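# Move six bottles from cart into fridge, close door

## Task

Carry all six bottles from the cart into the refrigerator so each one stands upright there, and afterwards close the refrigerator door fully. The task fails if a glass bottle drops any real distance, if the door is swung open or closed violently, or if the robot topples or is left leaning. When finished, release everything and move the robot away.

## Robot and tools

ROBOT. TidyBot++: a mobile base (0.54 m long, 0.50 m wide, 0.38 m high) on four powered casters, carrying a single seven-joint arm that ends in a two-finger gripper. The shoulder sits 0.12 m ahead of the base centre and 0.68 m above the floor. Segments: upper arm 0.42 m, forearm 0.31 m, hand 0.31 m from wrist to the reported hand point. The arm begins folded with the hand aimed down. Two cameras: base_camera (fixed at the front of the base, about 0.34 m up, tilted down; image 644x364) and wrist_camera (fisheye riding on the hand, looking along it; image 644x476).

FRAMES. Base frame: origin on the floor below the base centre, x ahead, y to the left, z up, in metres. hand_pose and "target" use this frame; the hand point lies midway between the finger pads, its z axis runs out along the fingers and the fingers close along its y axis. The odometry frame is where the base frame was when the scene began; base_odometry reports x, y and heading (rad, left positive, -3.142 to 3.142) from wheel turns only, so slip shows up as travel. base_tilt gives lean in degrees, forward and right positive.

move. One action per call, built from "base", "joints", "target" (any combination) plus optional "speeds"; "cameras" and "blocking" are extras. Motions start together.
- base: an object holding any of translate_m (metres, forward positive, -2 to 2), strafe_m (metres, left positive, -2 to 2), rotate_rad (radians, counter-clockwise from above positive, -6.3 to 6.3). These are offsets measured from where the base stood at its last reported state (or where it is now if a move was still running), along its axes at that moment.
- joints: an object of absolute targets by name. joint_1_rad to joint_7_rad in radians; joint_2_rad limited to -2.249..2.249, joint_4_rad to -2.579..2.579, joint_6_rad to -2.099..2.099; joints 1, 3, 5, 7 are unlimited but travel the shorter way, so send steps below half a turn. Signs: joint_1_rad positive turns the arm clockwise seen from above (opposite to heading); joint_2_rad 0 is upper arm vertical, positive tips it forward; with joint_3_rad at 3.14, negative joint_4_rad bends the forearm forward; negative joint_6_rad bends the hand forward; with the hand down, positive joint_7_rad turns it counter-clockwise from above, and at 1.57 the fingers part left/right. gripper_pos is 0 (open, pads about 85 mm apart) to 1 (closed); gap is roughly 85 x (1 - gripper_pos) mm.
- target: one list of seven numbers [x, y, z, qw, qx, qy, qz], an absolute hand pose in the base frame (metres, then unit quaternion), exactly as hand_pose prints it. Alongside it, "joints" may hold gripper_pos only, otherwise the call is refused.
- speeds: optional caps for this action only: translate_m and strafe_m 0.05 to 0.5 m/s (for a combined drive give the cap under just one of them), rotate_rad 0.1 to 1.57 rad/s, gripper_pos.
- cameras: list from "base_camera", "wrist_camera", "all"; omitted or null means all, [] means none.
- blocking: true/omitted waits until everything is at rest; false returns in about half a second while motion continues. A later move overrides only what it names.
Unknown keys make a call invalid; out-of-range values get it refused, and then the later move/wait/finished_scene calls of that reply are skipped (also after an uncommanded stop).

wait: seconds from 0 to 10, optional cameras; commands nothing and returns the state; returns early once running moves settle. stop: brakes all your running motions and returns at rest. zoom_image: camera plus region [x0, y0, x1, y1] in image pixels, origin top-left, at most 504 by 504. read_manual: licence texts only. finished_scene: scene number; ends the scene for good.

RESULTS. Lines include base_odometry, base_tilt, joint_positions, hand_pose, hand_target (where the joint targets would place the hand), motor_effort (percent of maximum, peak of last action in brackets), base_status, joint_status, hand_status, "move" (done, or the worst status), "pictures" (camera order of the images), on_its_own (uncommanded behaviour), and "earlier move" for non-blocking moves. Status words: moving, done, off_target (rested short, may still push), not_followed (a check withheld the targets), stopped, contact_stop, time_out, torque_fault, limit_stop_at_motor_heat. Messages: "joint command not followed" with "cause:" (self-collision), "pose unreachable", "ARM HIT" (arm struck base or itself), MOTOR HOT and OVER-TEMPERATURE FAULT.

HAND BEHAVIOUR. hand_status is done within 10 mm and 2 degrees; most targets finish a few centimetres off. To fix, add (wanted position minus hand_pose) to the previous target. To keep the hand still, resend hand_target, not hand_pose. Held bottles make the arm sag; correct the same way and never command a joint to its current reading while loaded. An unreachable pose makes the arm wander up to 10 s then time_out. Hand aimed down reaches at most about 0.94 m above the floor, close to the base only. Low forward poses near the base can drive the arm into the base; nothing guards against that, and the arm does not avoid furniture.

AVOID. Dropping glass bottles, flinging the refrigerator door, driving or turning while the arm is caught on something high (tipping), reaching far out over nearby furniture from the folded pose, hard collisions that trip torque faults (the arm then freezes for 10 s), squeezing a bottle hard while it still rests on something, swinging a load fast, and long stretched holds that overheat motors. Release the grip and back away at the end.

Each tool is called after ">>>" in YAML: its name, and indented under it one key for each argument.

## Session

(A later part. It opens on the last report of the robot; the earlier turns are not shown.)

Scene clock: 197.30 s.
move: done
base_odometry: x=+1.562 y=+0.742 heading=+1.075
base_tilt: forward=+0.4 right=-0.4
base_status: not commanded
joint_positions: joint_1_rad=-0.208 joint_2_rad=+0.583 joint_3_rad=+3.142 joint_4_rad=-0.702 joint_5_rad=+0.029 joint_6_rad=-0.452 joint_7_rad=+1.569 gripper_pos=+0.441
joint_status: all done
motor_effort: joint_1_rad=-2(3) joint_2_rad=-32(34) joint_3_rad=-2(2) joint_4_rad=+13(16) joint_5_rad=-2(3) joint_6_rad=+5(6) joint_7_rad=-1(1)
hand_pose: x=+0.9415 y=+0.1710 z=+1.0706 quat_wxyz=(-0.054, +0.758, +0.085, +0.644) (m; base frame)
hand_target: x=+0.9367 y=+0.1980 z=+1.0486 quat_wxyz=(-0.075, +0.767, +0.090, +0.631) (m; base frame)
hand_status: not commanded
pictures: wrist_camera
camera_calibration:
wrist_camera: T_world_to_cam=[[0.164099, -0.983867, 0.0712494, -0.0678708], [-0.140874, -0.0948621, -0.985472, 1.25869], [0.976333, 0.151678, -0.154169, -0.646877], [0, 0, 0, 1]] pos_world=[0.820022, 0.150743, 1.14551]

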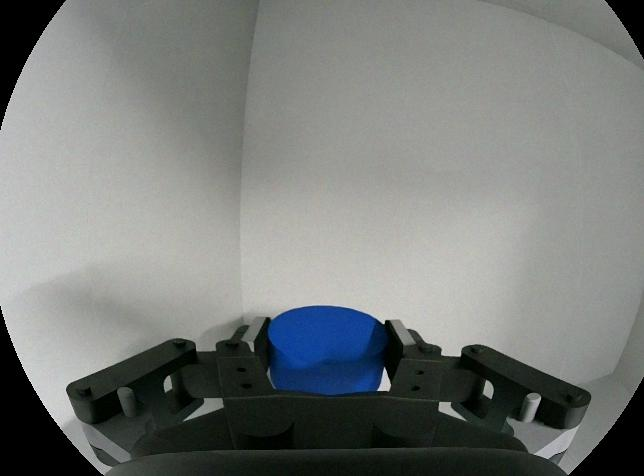

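>>> move:
  joints: {"joint_2_rad": 0.56, "joint_4_rad": -0.74, "joint_6_rad": -0.435}
  cameras: []

>>> move:
  joints: {"gripper_pos": 0.3}
  cameras: ["wrist_camera"]

Scene clock: 200.87 s.
move: done
base_odometry: x=+1.562 y=+0.742 heading=+1.075
base_tilt: forward=+0.4 right=-0.4
base_status: not commanded
joint_positions: joint_1_rad=-0.208 joint_2_rad=+0.582 joint_3_rad=+3.142 joint_4_rad=-0.702 joint_5_rad=+0.029 joint_6_rad=-0.452 joint_7_rad=+1.569 gripper_pos=+0.441
joint_status: all done
motor_effort: joint_1_rad=-2(3) joint_2_rad=-33(35) joint_3_rad=-1(2) joint_4_rad=+14(17) joint_5_rad=-2(3) joint_6_rad=+5(6) joint_7_rad=-1(1)
hand_pose: x=+0.9413 y=+0.1710 z=+1.0708 quat_wxyz=(-0.054, +0.758, +0.085, +0.644) (m; base frame)
hand_target: x=+0.9291 y=+0.1962 z=+1.0715 quat_wxyz=(-0.077, +0.757, +0.089, +0.642) (m; base frame)
hand_status: not commanded
pictures: none
No camera images: "cameras" was empty.

Scene clock: 201.67 s.
move: done
base_odometry: x=+1.562 y=+0.742 heading=+1.075
base_tilt: forward=+0.5 right=-0.4
base_status: not commanded
joint_positions: joint_1_rad=-0.216 joint_2_rad=+0.582 joint_3_rad=+3.142 joint_4_rad=-0.723 joint_5_rad=+0.029 joint_6_rad=-0.452 joint_7_rad=+1.569 gripper_pos=+0.300
joint_status: all done
motor_effort: joint_1_rad=-1(3) joint_2_rad=-37(38) joint_3_rad=+0(1) joint_4_rad=+18(20) joint_5_rad=+0(3) joint_6_rad=+9(9) joint_7_rad=+0(1)
hand_pose: x=+0.9406 y=+0.1776 z=+1.0586 quat_wxyz=(-0.056, +0.764, +0.088, +0.636) (m; base frame)
hand_target: x=+0.9291 y=+0.1962 z=+1.0715 quat_wxyz=(-0.077, +0.757, +0.089, +0.642) (m; base frame)
hand_status: not commanded
pictures: wrist_camera
camera_calibration:
wrist_camera: T_world_to_cam=[[0.173265, -0.982234, 0.0720821, -0.0701654], [-0.159199, -0.100159, -0.982153, 1.26196], [0.971923, 0.158697, -0.173725, -0.625205], [0, 0, 0, 1]] pos_world=[0.820712, 0.156696, 1.13588]

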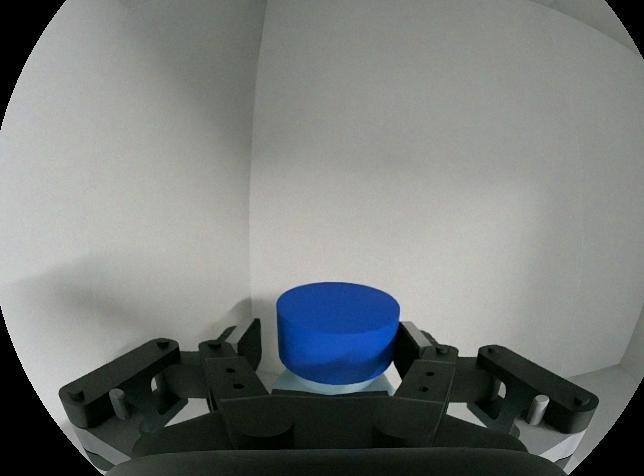

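>>> move:
  joints: {"joint_2_rad": 0.59, "joint_4_rad": -0.54, "joint_6_rad": -0.64, "gripper_pos": 0.15}
  cameras: ["wrist_camera"]

Scene clock: 207.77 s.
move: done
base_odometry: x=+1.562 y=+0.742 heading=+1.075
base_tilt: forward=+0.4 right=-0.4
base_status: not commanded
joint_positions: joint_1_rad=-0.217 joint_2_rad=+0.582 joint_3_rad=+3.142 joint_4_rad=-0.563 joint_5_rad=+0.029 joint_6_rad=-0.578 joint_7_rad=+1.569 gripper_pos=+0.150
joint_status: all done
motor_effort: joint_1_rad=+0(1) joint_2_rad=-36(39) joint_3_rad=+0(1) joint_4_rad=+18(20) joint_5_rad=-1(1) joint_6_rad=+9(10) joint_7_rad=+0(1)
hand_pose: x=+0.9258 y=+0.1737 z=+1.1159 quat_wxyz=(-0.057, +0.754, +0.085, +0.649) (m; base frame)
hand_target: x=+0.9194 y=+0.1938 z=+1.1040 quat_wxyz=(-0.075, +0.769, +0.091, +0.629) (m; base frame)
hand_status: not commanded
pictures: wrist_camera
camera_calibration:
wrist_camera: T_world_to_cam=[[0.168026, -0.983338, 0.0693826, -0.067494], [-0.127589, -0.0914847, -0.987599, 1.29085], [0.977491, 0.157089, -0.140835, -0.641872], [0, 0, 0, 1]] pos_world=[0.803463, 0.152555, 1.18913]

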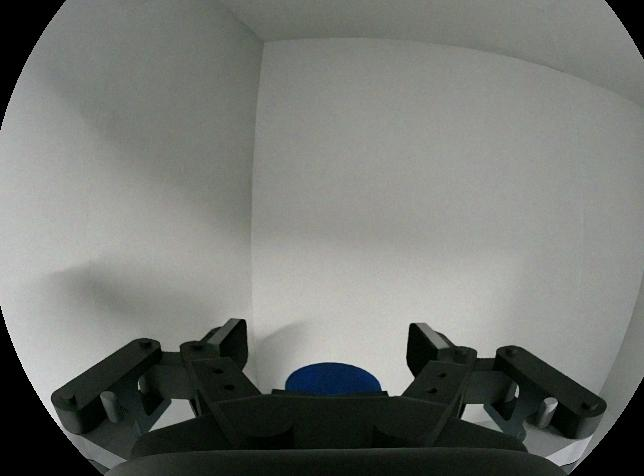

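>>> move:
  joints: {"joint_1_rad": -0.2, "joint_2_rad": -0.10, "joint_4_rad": -1.55, "joint_6_rad": -0.3}
  cameras: ["wrist_camera"]

>>> move:
  base: {"translate_m": -0.28}
  joints: {"joint_1_rad": 0, "joint_2_rad": -0.53, "joint_4_rad": -1.87, "joint_6_rad": -0.35, "gripper_pos": 0.3}
  cameras: ["wrist_camera"]

Scene clock: 219.27 s.
move: done
base_odometry: x=+1.562 y=+0.742 heading=+1.075
base_tilt: forward=+0.4 right=-0.4
base_status: not commanded
joint_positions: joint_1_rad=-0.217 joint_2_rad=-0.067 joint_3_rad=+3.142 joint_4_rad=-1.527 joint_5_rad=+0.029 joint_6_rad=-0.353 joint_7_rad=+1.569 gripper_pos=+0.150
joint_status: all done
motor_effort: joint_1_rad=+0(1) joint_2_rad=-17(38) joint_3_rad=+1(1) joint_4_rad=+19(20) joint_5_rad=-1(1) joint_6_rad=+8(10) joint_7_rad=+0(1)
hand_pose: x=+0.6921 y=+0.1239 z=+1.0617 quat_wxyz=(-0.055, +0.782, +0.092, +0.614) (m; base frame)
hand_target: x=+0.6834 y=+0.1168 z=+1.0829 quat_wxyz=(-0.065, +0.764, +0.077, +0.638) (m; base frame)
hand_status: not commanded
pictures: wrist_camera
camera_calibration:
wrist_camera: T_world_to_cam=[[0.180137, -0.980827, 0.0743593, -0.087482], [-0.213124, -0.112718, -0.970501, 1.24659], [0.960275, 0.158975, -0.229342, -0.307557], [0, 0, 0, 1]] pos_world=[0.576775, 0.103603, 1.14579]

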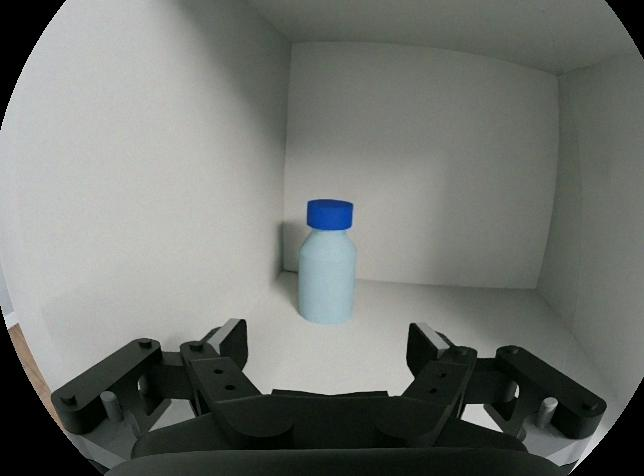

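Scene clock: 221.13 s.
move: done
base_odometry: x=+1.429 y=+0.496 heading=+1.075
base_tilt: forward=+0.3 right=-0.4
base_status: done
joint_positions: joint_1_rad=-0.022 joint_2_rad=-0.537 joint_3_rad=+3.142 joint_4_rad=-1.846 joint_5_rad=+0.029 joint_6_rad=-0.352 joint_7_rad=+1.569 gripper_pos=+0.300
joint_status: all done
motor_effort: joint_1_rad=+0(2) joint_2_rad=-3(21) joint_3_rad=+1(2) joint_4_rad=+19(20) joint_5_rad=-1(1) joint_6_rad=+9(10) joint_7_rad=+0(1)
hand_pose: x=+0.5172 y=+0.0069 z=+1.0967 quat_wxyz=(+0.005, +0.738, +0.014, +0.675) (m; base frame)
hand_target: x=+0.5214 y=+0.0022 z=+1.0797 quat_wxyz=(+0.000, +0.748, +0.000, +0.664) (m; base frame)
hand_status: not commanded
pictures: wrist_camera
camera_calibration:
wrist_camera: T_world_to_cam=[[-0.0231743, -0.99741, 0.0680911, -0.0611969], [-0.0807235, -0.0660201, -0.994548, 1.18773], [0.996467, -0.0285445, -0.0789845, -0.295343], [0, 0, 0, 1]] pos_world=[0.388759, 0.00894548, 1.1621]

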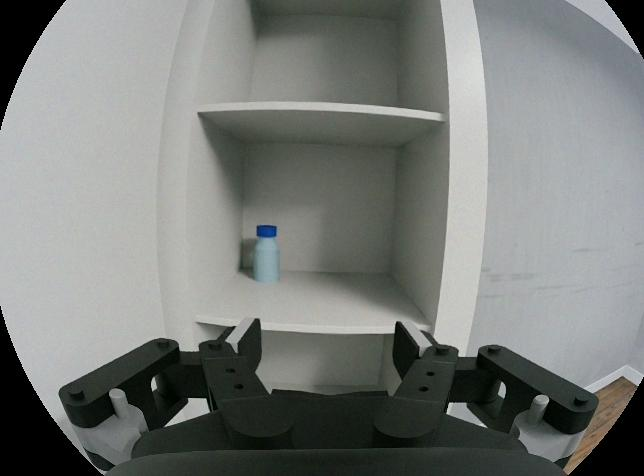

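>>> move:
  base: {"translate_m": -0.763, "strafe_m": 0.473, "rotate_rad": -1.119}
  cameras: []

>>> move:
  base: {"translate_m": -0.202, "strafe_m": -0.860}
  cameras: ["wrist_camera"]

Scene clock: 231.03 s.
move: done
base_odometry: x=+0.650 y=+0.050 heading=-0.045
base_tilt: forward=+0.4 right=-0.4
base_status: done
joint_positions: joint_1_rad=-0.018 joint_2_rad=-0.537 joint_3_rad=+3.142 joint_4_rad=-1.849 joint_5_rad=+0.029 joint_6_rad=-0.352 joint_7_rad=+1.569 gripper_pos=+0.300
joint_status: not commanded
motor_effort: joint_1_rad=+0(1) joint_2_rad=-3(6) joint_3_rad=+2(2) joint_4_rad=+19(20) joint_5_rad=+0(1) joint_6_rad=+9(9) joint_7_rad=+1(1)
hand_pose: x=+0.5177 y=+0.0053 z=+1.0949 quat_wxyz=(+0.006, +0.739, +0.013, +0.673) (m; base frame)
hand_target: x=+0.5214 y=+0.0022 z=+1.0797 quat_wxyz=(+0.000, +0.748, +0.000, +0.664) (m; base frame)
hand_status: not commanded
pictures: none
No camera images: "cameras" was empty.

Scene clock: 234.10 s.
move: done
base_odometry: x=+0.410 y=-0.801 heading=-0.045
base_tilt: forward=+0.4 right=-0.4
base_status: done
joint_positions: joint_1_rad=-0.018 joint_2_rad=-0.537 joint_3_rad=+3.142 joint_4_rad=-1.849 joint_5_rad=+0.029 joint_6_rad=-0.352 joint_7_rad=+1.569 gripper_pos=+0.300
joint_status: not commanded
motor_effort: joint_1_rad=+0(1) joint_2_rad=-3(4) joint_3_rad=+2(3) joint_4_rad=+19(19) joint_5_rad=+0(1) joint_6_rad=+9(9) joint_7_rad=+0(1)
hand_pose: x=+0.5177 y=+0.0053 z=+1.0949 quat_wxyz=(+0.006, +0.739, +0.013, +0.673) (m; base frame)
hand_target: x=+0.5214 y=+0.0022 z=+1.0797 quat_wxyz=(+0.000, +0.748, +0.000, +0.664) (m; base frame)
hand_status: not commanded
pictures: wrist_camera
camera_calibration:
wrist_camera: T_world_to_cam=[[-0.0271104, -0.997279, 0.0685537, -0.0610479], [-0.0842651, -0.0660549, -0.994252, 1.18731], [0.996075, -0.0327312, -0.0822451, -0.292171], [0, 0, 0, 1]] pos_world=[0.389418, 0.00798273, 1.16064]

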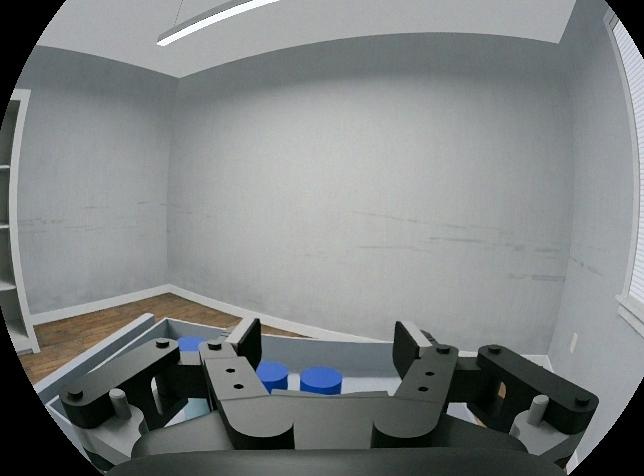

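>>> move:
  joints: {"joint_1_rad": -0.154, "joint_2_rad": -0.37, "joint_4_rad": -2.12, "joint_6_rad": -0.005, "gripper_pos": 0.3}
  cameras: ["wrist_camera"]

>>> zoom_image:
  camera: "wrist_camera"
  region: [180, 220, 460, 400]

Scene clock: 238.50 s.
move: done
base_odometry: x=+0.410 y=-0.801 heading=-0.045
base_tilt: forward=+0.3 right=-0.4
base_status: not commanded
joint_positions: joint_1_rad=-0.133 joint_2_rad=-0.377 joint_3_rad=+3.142 joint_4_rad=-2.104 joint_5_rad=+0.029 joint_6_rad=-0.058 joint_7_rad=+1.569 gripper_pos=+0.300
joint_status: all done
motor_effort: joint_1_rad=+1(1) joint_2_rad=-8(10) joint_3_rad=+1(2) joint_4_rad=+18(21) joint_5_rad=+0(1) joint_6_rad=+9(10) joint_7_rad=+1(1)
hand_pose: x=+0.5745 y=+0.0617 z=+0.9580 quat_wxyz=(-0.032, +0.776, +0.062, +0.627) (m; base frame)
hand_target: x=+0.5764 y=+0.0732 z=+0.9610 quat_wxyz=(-0.050, +0.767, +0.060, +0.637) (m; base frame)
hand_status: not commanded
pictures: wrist_camera
camera_calibration:
wrist_camera: T_world_to_cam=[[0.104476, -0.991817, 0.0733733, -0.0744769], [-0.193782, -0.0926645, -0.976658, 1.10743], [0.975466, 0.0878191, -0.201878, -0.239216], [0, 0, 0, 1]] pos_world=[0.455729, 0.04976, 1.03875]

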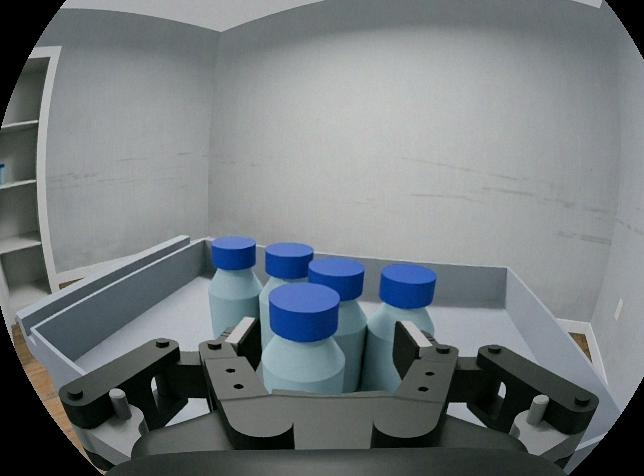

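Scaled by 1.800.

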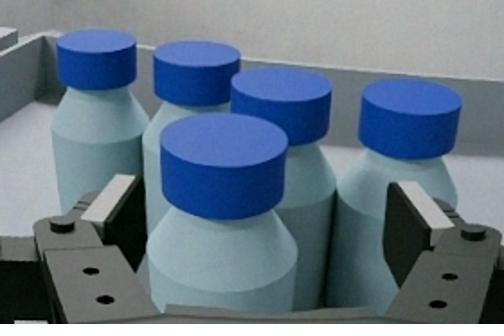

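>>> move:
  joints: {"joint_1_rad": -0.177, "joint_2_rad": -0.168, "joint_4_rad": -2.029, "joint_6_rad": 0.155}
  cameras: ["wrist_camera"]

>>> zoom_image:
  camera: "wrist_camera"
  region: [180, 220, 460, 400]

Scene clock: 244.10 s.
move: done
base_odometry: x=+0.410 y=-0.801 heading=-0.045
base_tilt: forward=+0.3 right=-0.4
base_status: not commanded
joint_positions: joint_1_rad=-0.154 joint_2_rad=-0.179 joint_3_rad=+3.142 joint_4_rad=-2.058 joint_5_rad=+0.029 joint_6_rad=+0.102 joint_7_rad=+1.569 gripper_pos=+0.300
joint_status: all done
motor_effort: joint_1_rad=+0(1) joint_2_rad=-13(15) joint_3_rad=+1(1) joint_4_rad=+18(20) joint_5_rad=+0(1) joint_6_rad=+9(10) joint_7_rad=+0(1)
hand_pose: x=+0.6416 y=+0.0836 z=+0.9365 quat_wxyz=(-0.041, +0.773, +0.071, +0.629) (m; base frame)
hand_target: x=+0.6495 y=+0.0972 z=+0.9647 quat_wxyz=(-0.059, +0.750, +0.067, +0.655) (m; base frame)
hand_status: not commanded
pictures: wrist_camera
camera_calibration:
wrist_camera: T_world_to_cam=[[0.129769, -0.988919, 0.0721009, -0.0734428], [-0.184191, -0.0954924, -0.978241, 1.09706], [0.974286, 0.113665, -0.194542, -0.319168], [0, 0, 0, 1]] pos_world=[0.522561, 0.0684106, 1.0164]

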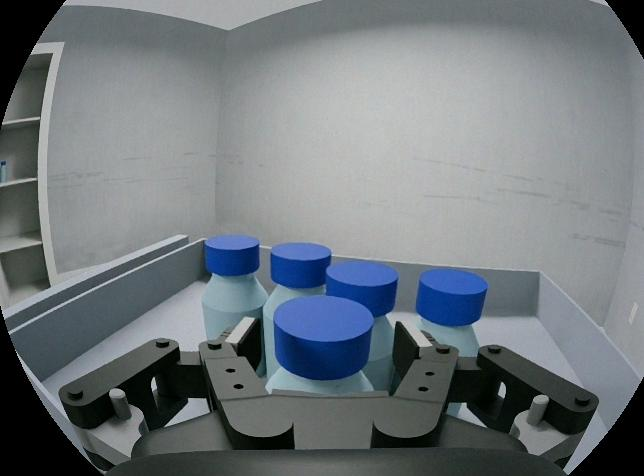

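Scaled by 1.800.

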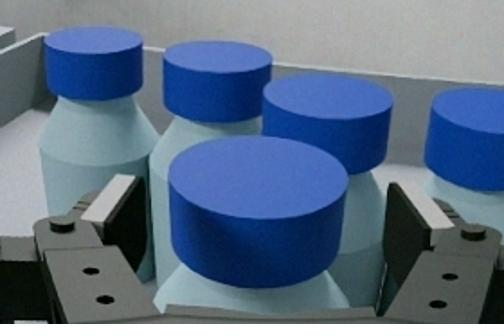

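>>> move:
  joints: {"joint_1_rad": -0.178, "joint_2_rad": -0.068, "joint_4_rad": -1.984, "joint_6_rad": 0.21}
  cameras: ["wrist_camera"]

Scene clock: 248.73 s.
move: done
base_odometry: x=+0.410 y=-0.801 heading=-0.045
base_tilt: forward=+0.4 right=-0.4
base_status: not commanded
joint_positions: joint_1_rad=-0.155 joint_2_rad=-0.082 joint_3_rad=+3.142 joint_4_rad=-2.011 joint_5_rad=+0.029 joint_6_rad=+0.159 joint_7_rad=+1.569 gripper_pos=+0.300
joint_status: all done
motor_effort: joint_1_rad=+0(1) joint_2_rad=-16(18) joint_3_rad=+1(1) joint_4_rad=+18(20) joint_5_rad=+0(1) joint_6_rad=+9(10) joint_7_rad=+0(1)
hand_pose: x=+0.6770 y=+0.0900 z=+0.9291 quat_wxyz=(-0.042, +0.771, +0.072, +0.632) (m; base frame)
hand_target: x=+0.6852 y=+0.1042 z=+0.9533 quat_wxyz=(-0.059, +0.750, +0.067, +0.655) (m; base frame)
hand_status: not commanded
pictures: wrist_camera
camera_calibration:
wrist_camera: T_world_to_cam=[[0.13146, -0.988747, 0.0713922, -0.0716844], [-0.177319, -0.0943089, -0.979624, 1.0935], [0.975334, 0.116122, -0.187721, -0.363106], [0, 0, 0, 1]] pos_world=[0.557471, 0.0744133, 1.00817]

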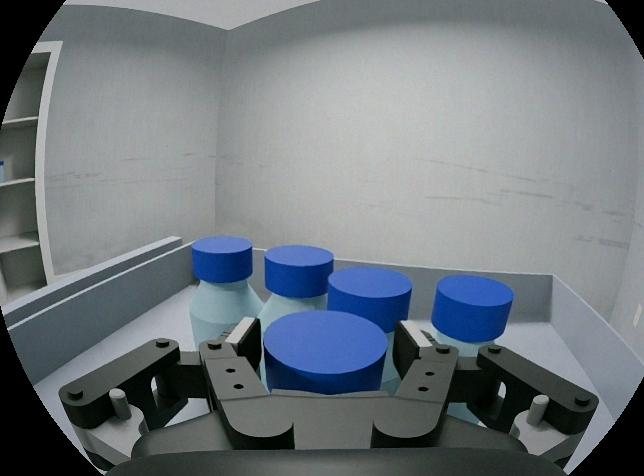

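>>> move:
  joints: {"joint_2_rad": -0.056, "joint_4_rad": -1.984, "joint_6_rad": 0.21}
  cameras: []

>>> move:
  joints: {"gripper_pos": 0.6}
  cameras: ["wrist_camera"]

Scene clock: 251.67 s.
move: done
base_odometry: x=+0.410 y=-0.801 heading=-0.045
base_tilt: forward=+0.4 right=-0.4
base_status: not commanded
joint_positions: joint_1_rad=-0.155 joint_2_rad=-0.075 joint_3_rad=+3.142 joint_4_rad=-2.011 joint_5_rad=+0.029 joint_6_rad=+0.160 joint_7_rad=+1.569 gripper_pos=+0.300
joint_status: all done
motor_effort: joint_1_rad=+0(1) joint_2_rad=-17(17) joint_3_rad=+1(2) joint_4_rad=+18(18) joint_5_rad=+0(1) joint_6_rad=+9(10) joint_7_rad=+0(1)
hand_pose: x=+0.6786 y=+0.0903 z=+0.9258 quat_wxyz=(-0.042, +0.772, +0.072, +0.630) (m; base frame)
hand_target: x=+0.6883 y=+0.1048 z=+0.9463 quat_wxyz=(-0.059, +0.754, +0.068, +0.651) (m; base frame)
hand_status: not commanded
pictures: none
No camera images: "cameras" was empty.

Scene clock: 252.37 s.
move: off_target
base_odometry: x=+0.410 y=-0.801 heading=-0.045
base_tilt: forward=+0.4 right=-0.4
base_status: not commanded
joint_positions: joint_1_rad=-0.156 joint_2_rad=-0.075 joint_3_rad=+3.142 joint_4_rad=-2.011 joint_5_rad=+0.029 joint_6_rad=+0.160 joint_7_rad=+1.569 gripper_pos=+0.435
joint_status: gripper_pos off_target (ended at +0.435, target +0.600)
motor_effort: joint_1_rad=+0(1) joint_2_rad=-16(17) joint_3_rad=+0(2) joint_4_rad=+19(20) joint_5_rad=-1(2) joint_6_rad=+9(10) joint_7_rad=+0(1)
hand_pose: x=+0.6785 y=+0.0909 z=+0.9261 quat_wxyz=(-0.042, +0.772, +0.072, +0.630) (m; base frame)
hand_target: x=+0.6883 y=+0.1048 z=+0.9463 quat_wxyz=(-0.059, +0.754, +0.068, +0.651) (m; base frame)
hand_status: not commanded
pictures: wrist_camera
camera_calibration:
wrist_camera: T_world_to_cam=[[0.132845, -0.988556, 0.0714832, -0.0718798], [-0.18175, -0.0951964, -0.978726, 1.09315], [0.97433, 0.117026, -0.192317, -0.360406], [0, 0, 0, 1]] pos_world=[0.559384, 0.075184, 1.00572]

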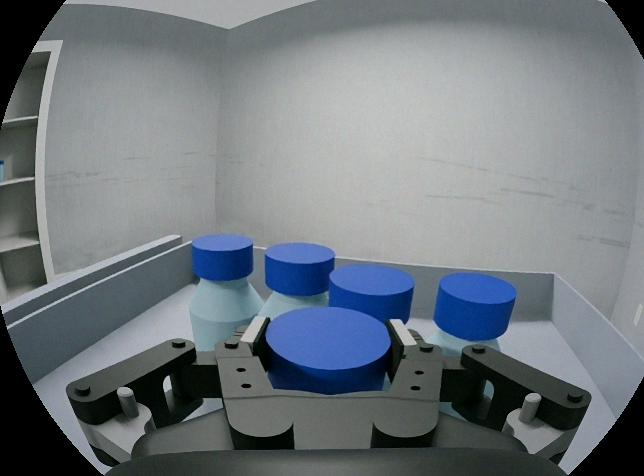

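>>> move:
  joints: {"joint_2_rad": -0.165, "joint_4_rad": -1.83, "joint_6_rad": -0.07}
  cameras: []

>>> move:
  joints: {"joint_2_rad": -0.18, "joint_4_rad": -1.52, "joint_6_rad": -0.38}
  cameras: ["wrist_camera"]

Scene clock: 256.93 s.
move: done
base_odometry: x=+0.410 y=-0.801 heading=-0.045
base_tilt: forward=+0.4 right=-0.4
base_status: not commanded
joint_positions: joint_1_rad=-0.157 joint_2_rad=-0.120 joint_3_rad=+3.142 joint_4_rad=-1.879 joint_5_rad=+0.029 joint_6_rad=-0.029 joint_7_rad=+1.569 gripper_pos=+0.435
joint_status: all done
motor_effort: joint_1_rad=+0(1) joint_2_rad=-19(22) joint_3_rad=+1(1) joint_4_rad=+22(23) joint_5_rad=-1(1) joint_6_rad=+12(13) joint_7_rad=+1(1)
hand_pose: x=+0.6745 y=+0.0890 z=+0.9734 quat_wxyz=(-0.040, +0.776, +0.071, +0.625) (m; base frame)
hand_target: x=+0.6608 y=+0.0998 z=+1.0164 quat_wxyz=(-0.058, +0.760, +0.068, +0.644) (m; base frame)
hand_status: not commanded
pictures: none
No camera images: "cameras" was empty.

Scene clock: 258.63 s.
move: done
base_odometry: x=+0.410 y=-0.801 heading=-0.045
base_tilt: forward=+0.4 right=-0.4
base_status: not commanded
joint_positions: joint_1_rad=-0.157 joint_2_rad=-0.132 joint_3_rad=+3.142 joint_4_rad=-1.569 joint_5_rad=+0.029 joint_6_rad=-0.335 joint_7_rad=+1.569 gripper_pos=+0.435
joint_status: all done
motor_effort: joint_1_rad=+0(1) joint_2_rad=-19(21) joint_3_rad=+1(1) joint_4_rad=+22(25) joint_5_rad=+0(1) joint_6_rad=+12(14) joint_7_rad=+1(1)
hand_pose: x=+0.6737 y=+0.0862 z=+1.0781 quat_wxyz=(-0.038, +0.772, +0.068, +0.631) (m; base frame)
hand_target: x=+0.6486 y=+0.0976 z=+1.1214 quat_wxyz=(-0.059, +0.755, +0.068, +0.650) (m; base frame)
hand_status: not commanded
pictures: wrist_camera
camera_calibration:
wrist_camera: T_world_to_cam=[[0.119613, -0.99013, 0.0730503, -0.079392], [-0.180462, -0.0940356, -0.979077, 1.24002], [0.976282, 0.103927, -0.189929, -0.328674], [0, 0, 0, 1]] pos_world=[0.55415, 0.0721554, 1.15745]

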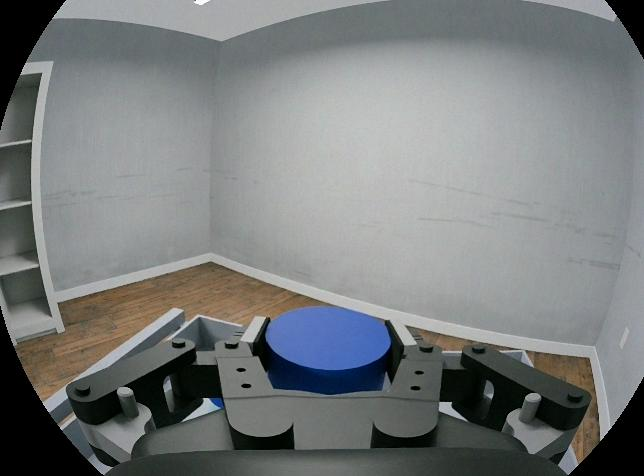

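>>> move:
  joints: {"joint_1_rad": 0, "joint_2_rad": -0.54, "joint_4_rad": -1.87, "joint_6_rad": -0.4}
  cameras: []

>>> move:
  base: {"translate_m": 0.178, "strafe_m": 0.709, "rotate_rad": 1.135}
  speeds: {"rotate_rad": 1.0}
  cameras: []

>>> move:
  base: {"translate_m": 0.890, "strafe_m": -0.445}
  cameras: ["base_camera"]

Scene clock: 266.53 s.
move: done
base_odometry: x=+0.410 y=-0.801 heading=-0.045
base_tilt: forward=+0.3 right=-0.4
base_status: not commanded
joint_positions: joint_1_rad=-0.022 joint_2_rad=-0.512 joint_3_rad=+3.142 joint_4_rad=-1.867 joint_5_rad=+0.029 joint_6_rad=-0.357 joint_7_rad=+1.569 gripper_pos=+0.435
joint_status: all done
motor_effort: joint_1_rad=+0(1) joint_2_rad=-6(21) joint_3_rad=+1(2) joint_4_rad=+22(23) joint_5_rad=+0(1) joint_6_rad=+12(13) joint_7_rad=+0(1)
hand_pose: x=+0.5279 y=+0.0072 z=+1.0720 quat_wxyz=(+0.005, +0.755, +0.015, +0.655) (m; base frame)
hand_target: x=+0.5153 y=+0.0022 z=+1.0683 quat_wxyz=(+0.000, +0.761, +0.000, +0.649) (m; base frame)
hand_status: not commanded
pictures: none
No camera images: "cameras" was empty.

Scene clock: 269.50 s.
move: done
base_odometry: x=+0.619 y=-0.100 heading=+1.091
base_tilt: forward=+0.4 right=-0.4
base_status: done
joint_positions: joint_1_rad=-0.012 joint_2_rad=-0.514 joint_3_rad=+3.143 joint_4_rad=-1.870 joint_5_rad=+0.029 joint_6_rad=-0.359 joint_7_rad=+1.569 gripper_pos=+0.435
joint_status: not commanded
motor_effort: joint_1_rad=+0(2) joint_2_rad=-6(9) joint_3_rad=+1(4) joint_4_rad=+23(23) joint_5_rad=+0(2) joint_6_rad=+12(13) joint_7_rad=+0(1)
hand_pose: x=+0.5275 y=+0.0024 z=+1.0708 quat_wxyz=(+0.008, +0.756, +0.010, +0.655) (m; base frame)
hand_target: x=+0.5153 y=+0.0022 z=+1.0683 quat_wxyz=(+0.000, +0.761, +0.000, +0.649) (m; base frame)
hand_status: not commanded
pictures: none
No camera images: "cameras" was empty.

Scene clock: 272.50 s.
move: done
base_odometry: x=+1.425 y=+0.484 heading=+1.091
base_tilt: forward=+0.3 right=-0.4
base_status: done
joint_positions: joint_1_rad=-0.012 joint_2_rad=-0.520 joint_3_rad=+3.143 joint_4_rad=-1.870 joint_5_rad=+0.029 joint_6_rad=-0.360 joint_7_rad=+1.569 gripper_pos=+0.435
joint_status: not commanded
motor_effort: joint_1_rad=+0(1) joint_2_rad=-6(9) joint_3_rad=+1(3) joint_4_rad=+23(23) joint_5_rad=+0(1) joint_6_rad=+13(13) joint_7_rad=+0(2)
hand_pose: x=+0.5250 y=+0.0025 z=+1.0725 quat_wxyz=(+0.008, +0.755, +0.010, +0.656) (m; base frame)
hand_target: x=+0.5153 y=+0.0022 z=+1.0683 quat_wxyz=(+0.000, +0.761, +0.000, +0.649) (m; base frame)
hand_status: not commanded
pictures: base_camera

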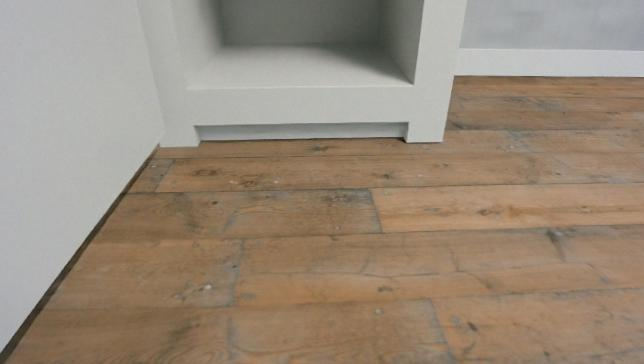

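>>> move:
  base: {"translate_m": 0.28}
  joints: {"joint_1_rad": -0.098, "joint_2_rad": -0.10, "joint_4_rad": -1.40, "joint_6_rad": -0.30}
  cameras: ["base_camera", "wrist_camera"]

Scene clock: 278.03 s.
move: done
base_odometry: x=+1.554 y=+0.732 heading=+1.091
base_tilt: forward=+0.4 right=-0.4
base_status: done
joint_positions: joint_1_rad=-0.076 joint_2_rad=-0.072 joint_3_rad=+3.143 joint_4_rad=-1.456 joint_5_rad=+0.029 joint_6_rad=-0.358 joint_7_rad=+1.569 gripper_pos=+0.435
joint_status: all done
motor_effort: joint_1_rad=+0(1) joint_2_rad=-21(25) joint_3_rad=+1(3) joint_4_rad=+22(24) joint_5_rad=+0(1) joint_6_rad=+13(14) joint_7_rad=+0(1)
hand_pose: x=+0.7028 y=+0.0418 z=+1.1072 quat_wxyz=(-0.012, +0.764, +0.035, +0.644) (m; base frame)
hand_target: x=+0.6881 y=+0.0583 z=+1.1755 quat_wxyz=(-0.035, +0.716, +0.035, +0.696) (m; base frame)
hand_status: not commanded
pictures: base_camera, wrist_camera
camera_calibration:
wrist_camera: T_world_to_cam=[[0.0348481, -0.99682, 0.0716594, -0.0675271], [-0.156849, -0.0762695, -0.984673, 1.25838], [0.987008, 0.0230743, -0.159009, -0.385316], [0, 0, 0, 1]] pos_world=[0.580039, 0.0375546, 1.18266]

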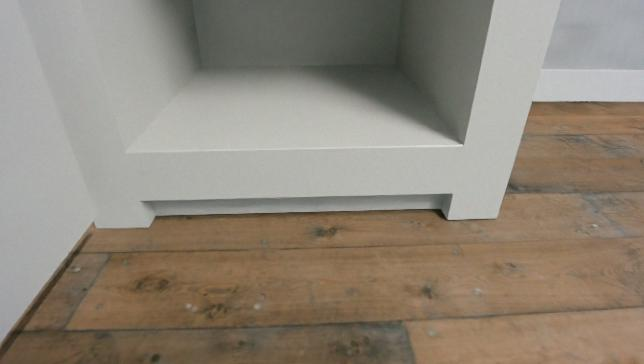

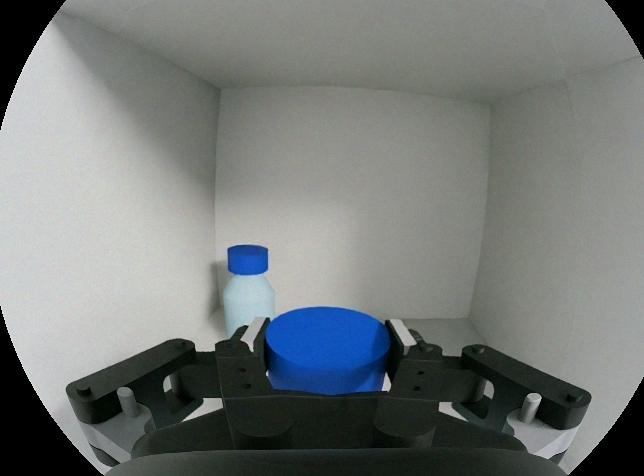

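>>> move:
  joints: {"joint_1_rad": -0.036, "joint_2_rad": 0.629, "joint_4_rad": -0.408, "joint_6_rad": -0.73}
  cameras: ["wrist_camera"]

Scene clock: 286.40 s.
move: done
base_odometry: x=+1.554 y=+0.732 heading=+1.091
base_tilt: forward=+0.4 right=-0.4
base_status: not commanded
joint_positions: joint_1_rad=-0.058 joint_2_rad=+0.638 joint_3_rad=+3.143 joint_4_rad=-0.462 joint_5_rad=+0.029 joint_6_rad=-0.684 joint_7_rad=+1.569 gripper_pos=+0.435
joint_status: all done
motor_effort: joint_1_rad=+0(2) joint_2_rad=-42(45) joint_3_rad=+1(1) joint_4_rad=+21(23) joint_5_rad=+0(1) joint_6_rad=+12(14) joint_7_rad=+0(1)
hand_pose: x=+0.9526 y=+0.0435 z=+1.0970 quat_wxyz=(-0.004, +0.778, +0.025, +0.628) (m; base frame)
hand_target: x=+0.9419 y=+0.0316 z=+1.1213 quat_wxyz=(-0.012, +0.773, +0.014, +0.634) (m; base frame)
hand_status: not commanded
pictures: wrist_camera
camera_calibration:
wrist_camera: T_world_to_cam=[[0.0114011, -0.997403, 0.0711208, -0.0508923], [-0.200162, -0.0719622, -0.977117, 1.32047], [0.979697, -0.00309547, -0.200462, -0.580015], [0, 0, 0, 1]] pos_world=[0.833126, 0.0424682, 1.1776]

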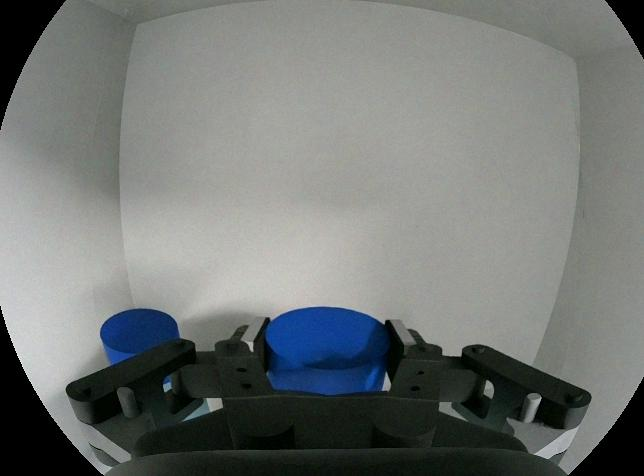

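>>> move:
  joints: {"joint_2_rad": 0.57, "joint_4_rad": -0.59, "joint_6_rad": -0.59}
  cameras: []

>>> move:
  joints: {"joint_2_rad": 0.54, "joint_4_rad": -0.67, "joint_6_rad": -0.515}
  cameras: []

Scene clock: 291.27 s.
move: done
base_odometry: x=+1.554 y=+0.732 heading=+1.091
base_tilt: forward=+0.4 right=-0.4
base_status: not commanded
joint_positions: joint_1_rad=-0.058 joint_2_rad=+0.617 joint_3_rad=+3.143 joint_4_rad=-0.564 joint_5_rad=+0.029 joint_6_rad=-0.628 joint_7_rad=+1.569 gripper_pos=+0.435
joint_status: all done
motor_effort: joint_1_rad=+0(1) joint_2_rad=-37(43) joint_3_rad=+1(1) joint_4_rad=+17(21) joint_5_rad=+0(1) joint_6_rad=+7(13) joint_7_rad=+0(1)
hand_pose: x=+0.9545 y=+0.0438 z=+1.0708 quat_wxyz=(-0.004, +0.786, +0.026, +0.618) (m; base frame)
hand_target: x=+0.9399 y=+0.0317 z=+1.1061 quat_wxyz=(-0.013, +0.767, +0.014, +0.641) (m; base frame)
hand_status: not commanded
pictures: none
No camera images: "cameras" was empty.

Scene clock: 292.10 s.
move: done
base_odometry: x=+1.554 y=+0.732 heading=+1.091
base_tilt: forward=+0.4 right=-0.4
base_status: not commanded
joint_positions: joint_1_rad=-0.057 joint_2_rad=+0.588 joint_3_rad=+3.143 joint_4_rad=-0.643 joint_5_rad=+0.029 joint_6_rad=-0.557 joint_7_rad=+1.569 gripper_pos=+0.435
joint_status: all done
motor_effort: joint_1_rad=+0(1) joint_2_rad=-36(37) joint_3_rad=+0(1) joint_4_rad=+17(18) joint_5_rad=+0(1) joint_6_rad=+8(9) joint_7_rad=+0(1)
hand_pose: x=+0.9515 y=+0.0437 z=+1.0699 quat_wxyz=(-0.004, +0.779, +0.026, +0.626) (m; base frame)
hand_target: x=+0.9364 y=+0.0316 z=+1.1059 quat_wxyz=(-0.013, +0.759, +0.014, +0.650) (m; base frame)
hand_status: not commanded
pictures: none
No camera images: "cameras" was empty.

>>> move:
  joints: {"joint_2_rad": 0.56, "joint_4_rad": -0.70, "joint_6_rad": -0.505}
  cameras: []

>>> move:
  joints: {"joint_2_rad": 0.58, "joint_4_rad": -0.72, "joint_6_rad": -0.505}
  cameras: ["wrist_camera"]

Scene clock: 295.53 s.
move: done
base_odometry: x=+1.554 y=+0.732 heading=+1.091
base_tilt: forward=+0.4 right=-0.4
base_status: not commanded
joint_positions: joint_1_rad=-0.057 joint_2_rad=+0.583 joint_3_rad=+3.143 joint_4_rad=-0.661 joint_5_rad=+0.029 joint_6_rad=-0.535 joint_7_rad=+1.569 gripper_pos=+0.435
joint_status: all done
motor_effort: joint_1_rad=-1(1) joint_2_rad=-33(36) joint_3_rad=+0(1) joint_4_rad=+15(18) joint_5_rad=-1(1) joint_6_rad=+6(9) joint_7_rad=+0(1)
hand_pose: x=+0.9517 y=+0.0437 z=+1.0696 quat_wxyz=(-0.004, +0.776, +0.026, +0.630) (m; base frame)
hand_target: x=+0.9466 y=+0.0320 z=+1.0744 quat_wxyz=(-0.012, +0.772, +0.014, +0.635) (m; base frame)
hand_status: not commanded
pictures: none
No camera images: "cameras" was empty.

Scene clock: 296.10 s.
move: done
base_odometry: x=+1.554 y=+0.732 heading=+1.091
base_tilt: forward=+0.4 right=-0.4
base_status: not commanded
joint_positions: joint_1_rad=-0.057 joint_2_rad=+0.581 joint_3_rad=+3.143 joint_4_rad=-0.670 joint_5_rad=+0.029 joint_6_rad=-0.525 joint_7_rad=+1.569 gripper_pos=+0.435
joint_status: all done
motor_effort: joint_1_rad=+0(1) joint_2_rad=-30(33) joint_3_rad=+0(1) joint_4_rad=+14(16) joint_5_rad=-1(1) joint_6_rad=+6(8) joint_7_rad=+0(1)
hand_pose: x=+0.9519 y=+0.0437 z=+1.0691 quat_wxyz=(-0.004, +0.775, +0.026, +0.631) (m; base frame)
hand_target: x=+0.9546 y=+0.0323 z=+1.0456 quat_wxyz=(-0.012, +0.785, +0.014, +0.620) (m; base frame)
hand_status: not commanded
pictures: wrist_camera
camera_calibration:
wrist_camera: T_world_to_cam=[[0.0140717, -0.997269, 0.0724987, -0.0526577], [-0.192183, -0.0738515, -0.978576, 1.28714], [0.981258, -0.000162737, -0.192697, -0.594827], [0, 0, 0, 1]] pos_world=[0.831787, 0.0424467, 1.14876]

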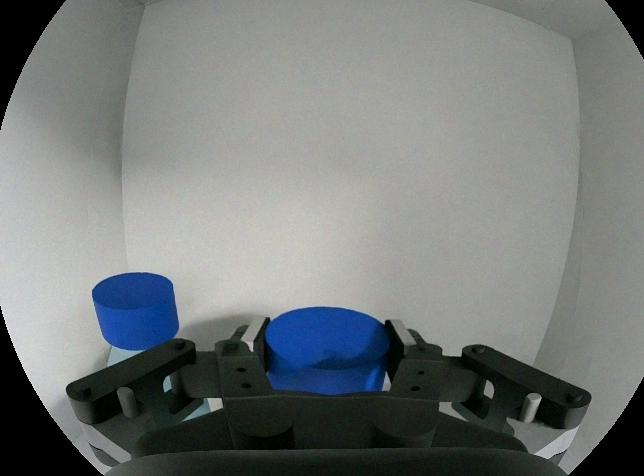

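>>> move:
  joints: {"joint_2_rad": 0.56, "joint_4_rad": -0.695, "joint_6_rad": -0.52, "gripper_pos": 0.3}
  cameras: ["wrist_camera"]

>>> move:
  joints: {"joint_2_rad": 0.55, "joint_4_rad": -0.60, "joint_6_rad": -0.66, "gripper_pos": 0.15}
  cameras: ["wrist_camera"]

Scene clock: 300.60 s.
move: done
base_odometry: x=+1.554 y=+0.732 heading=+1.091
base_tilt: forward=+0.4 right=-0.4
base_status: not commanded
joint_positions: joint_1_rad=-0.057 joint_2_rad=+0.580 joint_3_rad=+3.143 joint_4_rad=-0.681 joint_5_rad=+0.029 joint_6_rad=-0.525 joint_7_rad=+1.569 gripper_pos=+0.300
joint_status: all done
motor_effort: joint_1_rad=+0(1) joint_2_rad=-37(39) joint_3_rad=+1(1) joint_4_rad=+18(19) joint_5_rad=+0(1) joint_6_rad=+9(9) joint_7_rad=-1(1)
hand_pose: x=+0.9521 y=+0.0437 z=+1.0630 quat_wxyz=(-0.004, +0.778, +0.027, +0.627) (m; base frame)
hand_target: x=+0.9455 y=+0.0319 z=+1.0728 quat_wxyz=(-0.012, +0.775, +0.014, +0.631) (m; base frame)
hand_status: not commanded
pictures: wrist_camera
camera_calibration:
wrist_camera: T_world_to_cam=[[0.0148164, -0.997227, 0.072926, -0.0533778], [-0.20228, -0.0744154, -0.976496, 1.28861], [0.979216, -0.000283235, -0.202821, -0.58343], [0, 0, 0, 1]] pos_world=[0.832755, 0.0424976, 1.14389]

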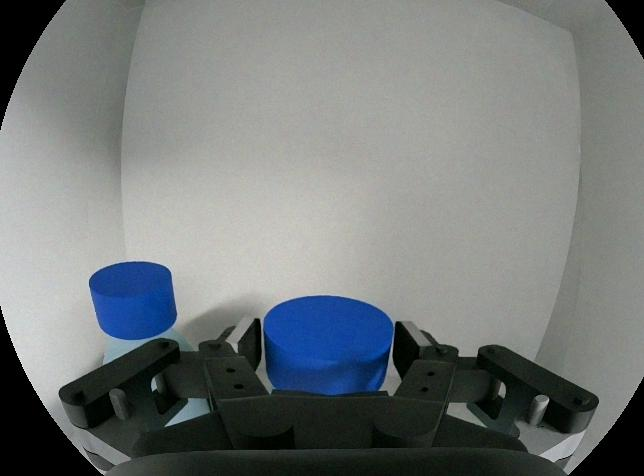

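Scene clock: 301.50 s.
move: done
base_odometry: x=+1.554 y=+0.732 heading=+1.091
base_tilt: forward=+0.4 right=-0.4
base_status: not commanded
joint_positions: joint_1_rad=-0.057 joint_2_rad=+0.580 joint_3_rad=+3.143 joint_4_rad=-0.622 joint_5_rad=+0.029 joint_6_rad=-0.605 joint_7_rad=+1.569 gripper_pos=+0.150
joint_status: all done
motor_effort: joint_1_rad=+0(1) joint_2_rad=-37(38) joint_3_rad=+1(1) joint_4_rad=+18(20) joint_5_rad=+0(1) joint_6_rad=+9(10) joint_7_rad=+0(1)
hand_pose: x=+0.9445 y=+0.0427 z=+1.0739 quat_wxyz=(-0.004, +0.785, +0.026, +0.619) (m; base frame)
hand_target: x=+0.9277 y=+0.0312 z=+1.0952 quat_wxyz=(-0.012, +0.786, +0.014, +0.618) (m; base frame)
hand_status: not commanded
pictures: wrist_camera
camera_calibration:
wrist_camera: T_world_to_cam=[[0.0141934, -0.997228, 0.0730442, -0.0546212], [-0.223297, -0.0743678, -0.97191, 1.31255], [0.974647, -0.00251577, -0.223733, -0.54693], [0, 0, 0, 1]] pos_world=[0.826926, 0.0417654, 1.1573]

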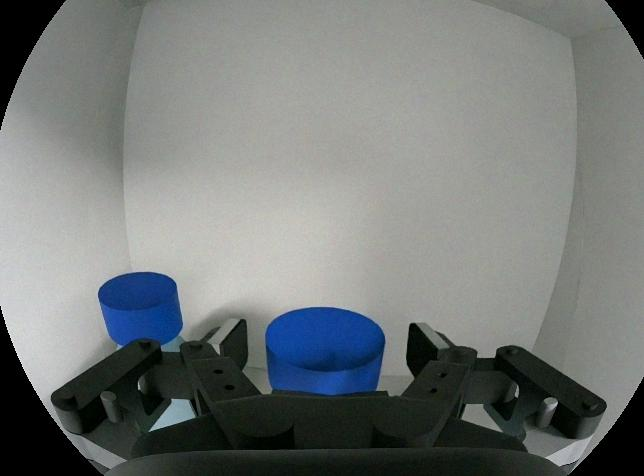

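>>> move:
  joints: {"joint_1_rad": -0.057, "joint_2_rad": 0.57, "joint_4_rad": -0.53, "joint_6_rad": -0.69, "gripper_pos": 0.15}
  cameras: ["wrist_camera"]

>>> move:
  joints: {"joint_1_rad": -0.057, "joint_2_rad": -0.10, "joint_4_rad": -1.55, "joint_6_rad": -0.30}
  cameras: ["wrist_camera"]

Scene clock: 313.90 s.
move: done
base_odometry: x=+1.554 y=+0.732 heading=+1.091
base_tilt: forward=+0.4 right=-0.4
base_status: not commanded
joint_positions: joint_1_rad=-0.057 joint_2_rad=+0.580 joint_3_rad=+3.143 joint_4_rad=-0.552 joint_5_rad=+0.029 joint_6_rad=-0.631 joint_7_rad=+1.569 gripper_pos=+0.150
joint_status: all done
motor_effort: joint_1_rad=+0(1) joint_2_rad=-36(38) joint_3_rad=+1(1) joint_4_rad=+19(21) joint_5_rad=+0(1) joint_6_rad=+8(10) joint_7_rad=+0(1)
hand_pose: x=+0.9387 y=+0.0423 z=+1.1076 quat_wxyz=(-0.004, +0.771, +0.025, +0.636) (m; base frame)
hand_target: x=+0.9286 y=+0.0483 z=+1.1110 quat_wxyz=(-0.019, +0.780, +0.022, +0.625) (m; base frame)
hand_status: not commanded
pictures: wrist_camera
camera_calibration:
wrist_camera: T_world_to_cam=[[0.0104445, -0.997434, 0.0708296, -0.0514506], [-0.180486, -0.0715505, -0.980972, 1.31377], [0.983522, -0.00253804, -0.18077, -0.58966], [0, 0, 0, 1]] pos_world=[0.817599, 0.041186, 1.18582]

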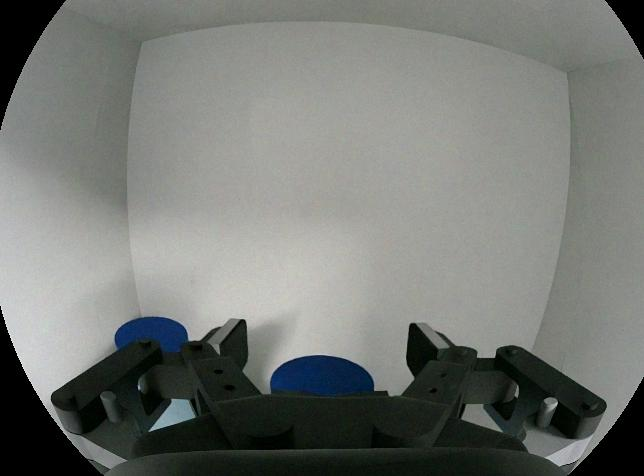

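Scene clock: 316.20 s.
move: done
base_odometry: x=+1.554 y=+0.732 heading=+1.091
base_tilt: forward=+0.4 right=-0.4
base_status: not commanded
joint_positions: joint_1_rad=-0.057 joint_2_rad=-0.067 joint_3_rad=+3.143 joint_4_rad=-1.527 joint_5_rad=+0.029 joint_6_rad=-0.354 joint_7_rad=+1.569 gripper_pos=+0.150
joint_status: all done
motor_effort: joint_1_rad=+0(1) joint_2_rad=-18(37) joint_3_rad=+1(1) joint_4_rad=+19(21) joint_5_rad=-1(1) joint_6_rad=+8(10) joint_7_rad=+1(1)
hand_pose: x=+0.7045 y=+0.0310 z=+1.0617 quat_wxyz=(-0.005, +0.787, +0.029, +0.616) (m; base frame)
hand_target: x=+0.6943 y=+0.0352 z=+1.0829 quat_wxyz=(-0.019, +0.767, +0.022, +0.641) (m; base frame)
hand_status: not commanded
pictures: wrist_camera
camera_calibration:
wrist_camera: T_world_to_cam=[[0.0215544, -0.997, 0.0743349, -0.068602], [-0.228489, -0.0772968, -0.970473, 1.24848], [0.973308, 0.00393323, -0.22947, -0.308898], [0, 0, 0, 1]] pos_world=[0.587396, 0.0293223, 1.14583]

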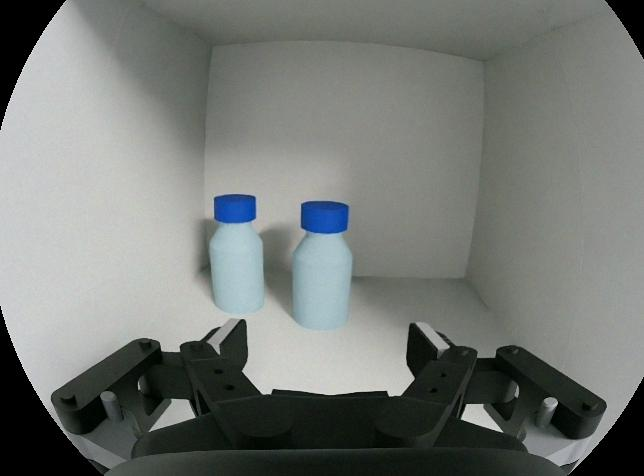

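>>> move:
  base: {"translate_m": -0.28}
  joints: {"joint_1_rad": 0.0, "joint_2_rad": -0.53, "joint_4_rad": -1.87, "joint_6_rad": -0.35, "gripper_pos": 0.3}
  cameras: []

Scene clock: 319.67 s.
move: done
base_odometry: x=+1.425 y=+0.484 heading=+1.091
base_tilt: forward=+0.3 right=-0.4
base_status: done
joint_positions: joint_1_rad=-0.023 joint_2_rad=-0.538 joint_3_rad=+3.142 joint_4_rad=-1.846 joint_5_rad=+0.029 joint_6_rad=-0.351 joint_7_rad=+1.569 gripper_pos=+0.300
joint_status: all done
motor_effort: joint_1_rad=+0(2) joint_2_rad=-3(21) joint_3_rad=+1(4) joint_4_rad=+19(20) joint_5_rad=+0(1) joint_6_rad=+9(10) joint_7_rad=+0(1)
hand_pose: x=+0.5170 y=+0.0069 z=+1.0973 quat_wxyz=(+0.005, +0.737, +0.014, +0.675) (m; base frame)
hand_target: x=+0.5214 y=+0.0022 z=+1.0797 quat_wxyz=(+0.000, +0.748, +0.000, +0.664) (m; base frame)
hand_status: not commanded
pictures: none
No camera images: "cameras" was empty.

>>> move:
  base: {"translate_m": -0.775, "strafe_m": 0.549, "rotate_rad": -1.136}
  cameras: []

Scene clock: 328.33 s.
move: done
base_odometry: x=+0.580 y=+0.050 heading=-0.046
base_tilt: forward=+0.4 right=-0.4
base_status: done
joint_positions: joint_1_rad=-0.018 joint_2_rad=-0.537 joint_3_rad=+3.141 joint_4_rad=-1.849 joint_5_rad=+0.029 joint_6_rad=-0.351 joint_7_rad=+1.569 gripper_pos=+0.300
joint_status: not commanded
motor_effort: joint_1_rad=+0(1) joint_2_rad=-3(6) joint_3_rad=+1(2) joint_4_rad=+19(20) joint_5_rad=-1(1) joint_6_rad=+9(9) joint_7_rad=+0(1)
hand_pose: x=+0.5176 y=+0.0054 z=+1.0953 quat_wxyz=(+0.006, +0.739, +0.013, +0.674) (m; base frame)
hand_target: x=+0.5214 y=+0.0022 z=+1.0797 quat_wxyz=(+0.000, +0.748, +0.000, +0.664) (m; base frame)
hand_status: not commanded
pictures: none
No camera images: "cameras" was empty.

>>> move:
  base: {"translate_m": -0.061, "strafe_m": -0.854}
  cameras: []

>>> move:
  joints: {"joint_1_rad": 0.0, "joint_2_rad": -0.37, "joint_4_rad": -2.12, "joint_6_rad": -0.005, "gripper_pos": 0.3}
  cameras: ["wrist_camera"]

Scene clock: 333.03 s.
move: done
base_odometry: x=+0.480 y=-0.801 heading=-0.046
base_tilt: forward=+0.4 right=-0.4
base_status: done
joint_positions: joint_1_rad=-0.018 joint_2_rad=-0.537 joint_3_rad=+3.142 joint_4_rad=-1.849 joint_5_rad=+0.029 joint_6_rad=-0.351 joint_7_rad=+1.569 gripper_pos=+0.300
joint_status: not commanded
motor_effort: joint_1_rad=+1(1) joint_2_rad=-3(4) joint_3_rad=+1(3) joint_4_rad=+18(20) joint_5_rad=+0(1) joint_6_rad=+9(9) joint_7_rad=+1(2)
hand_pose: x=+0.5176 y=+0.0054 z=+1.0952 quat_wxyz=(+0.006, +0.739, +0.013, +0.674) (m; base frame)
hand_target: x=+0.5214 y=+0.0022 z=+1.0797 quat_wxyz=(+0.000, +0.748, +0.000, +0.664) (m; base frame)
hand_status: not commanded
pictures: none
No camera images: "cameras" was empty.

Scene clock: 334.63 s.
move: done
base_odometry: x=+0.480 y=-0.801 heading=-0.046
base_tilt: forward=+0.4 right=-0.4
base_status: not commanded
joint_positions: joint_1_rad=-0.018 joint_2_rad=-0.377 joint_3_rad=+3.142 joint_4_rad=-2.104 joint_5_rad=+0.029 joint_6_rad=-0.058 joint_7_rad=+1.569 gripper_pos=+0.300
joint_status: all done
motor_effort: joint_1_rad=+0(1) joint_2_rad=-8(10) joint_3_rad=+1(2) joint_4_rad=+19(21) joint_5_rad=-1(1) joint_6_rad=+9(10) joint_7_rad=+0(1)
hand_pose: x=+0.5786 y=+0.0090 z=+0.9581 quat_wxyz=(+0.004, +0.778, +0.017, +0.628) (m; base frame)
hand_target: x=+0.5822 y=+0.0022 z=+0.9610 quat_wxyz=(-0.001, +0.769, +0.000, +0.639) (m; base frame)
hand_status: not commanded
pictures: wrist_camera
camera_calibration:
wrist_camera: T_world_to_cam=[[-0.00997178, -0.997255, 0.0733684, -0.0608543], [-0.202959, -0.0698263, -0.976694, 1.10856], [0.979137, -0.0246301, -0.201705, -0.239791], [0, 0, 0, 1]] pos_world=[0.459174, 0.0108135, 1.03882]

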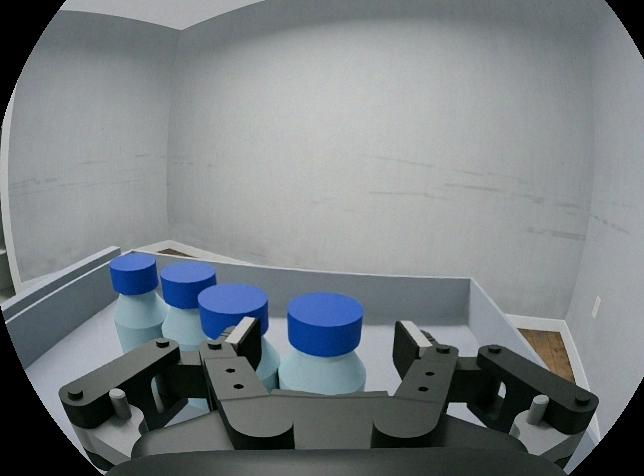

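>>> move:
  joints: {"joint_1_rad": 0.0, "joint_2_rad": -0.168, "joint_4_rad": -2.029, "joint_6_rad": 0.155, "gripper_pos": 0.35}
  cameras: ["wrist_camera"]

Scene clock: 353.50 s.
move: done
base_odometry: x=+0.480 y=-0.800 heading=-0.046
base_tilt: forward=+0.4 right=-0.4
base_status: not commanded
joint_positions: joint_1_rad=-0.018 joint_2_rad=-0.179 joint_3_rad=+3.142 joint_4_rad=-2.058 joint_5_rad=+0.029 joint_6_rad=+0.102 joint_7_rad=+1.569 gripper_pos=+0.350
joint_status: all done
motor_effort: joint_1_rad=-1(1) joint_2_rad=-13(15) joint_3_rad=+1(1) joint_4_rad=+18(20) joint_5_rad=+0(1) joint_6_rad=+8(10) joint_7_rad=+0(1)
hand_pose: x=+0.6481 y=+0.0117 z=+0.9365 quat_wxyz=(+0.002, +0.776, +0.018, +0.630) (m; base frame)
hand_target: x=+0.6583 y=+0.0023 z=+0.9647 quat_wxyz=(-0.001, +0.753, +0.000, +0.658) (m; base frame)
hand_status: not commanded
pictures: wrist_camera
camera_calibration:
wrist_camera: T_world_to_cam=[[-0.00601421, -0.997379, 0.0721009, -0.0572847], [-0.195472, -0.0695387, -0.978241, 1.0984], [0.980691, -0.0199771, -0.194542, -0.319919], [0, 0, 0, 1]] pos_world=[0.528104, 0.0128557, 1.01639]

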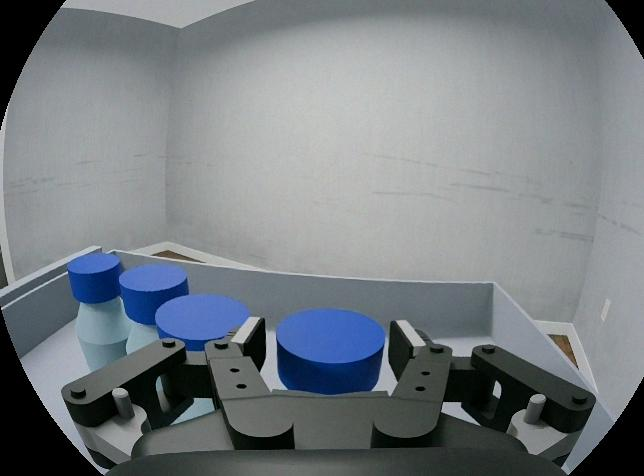

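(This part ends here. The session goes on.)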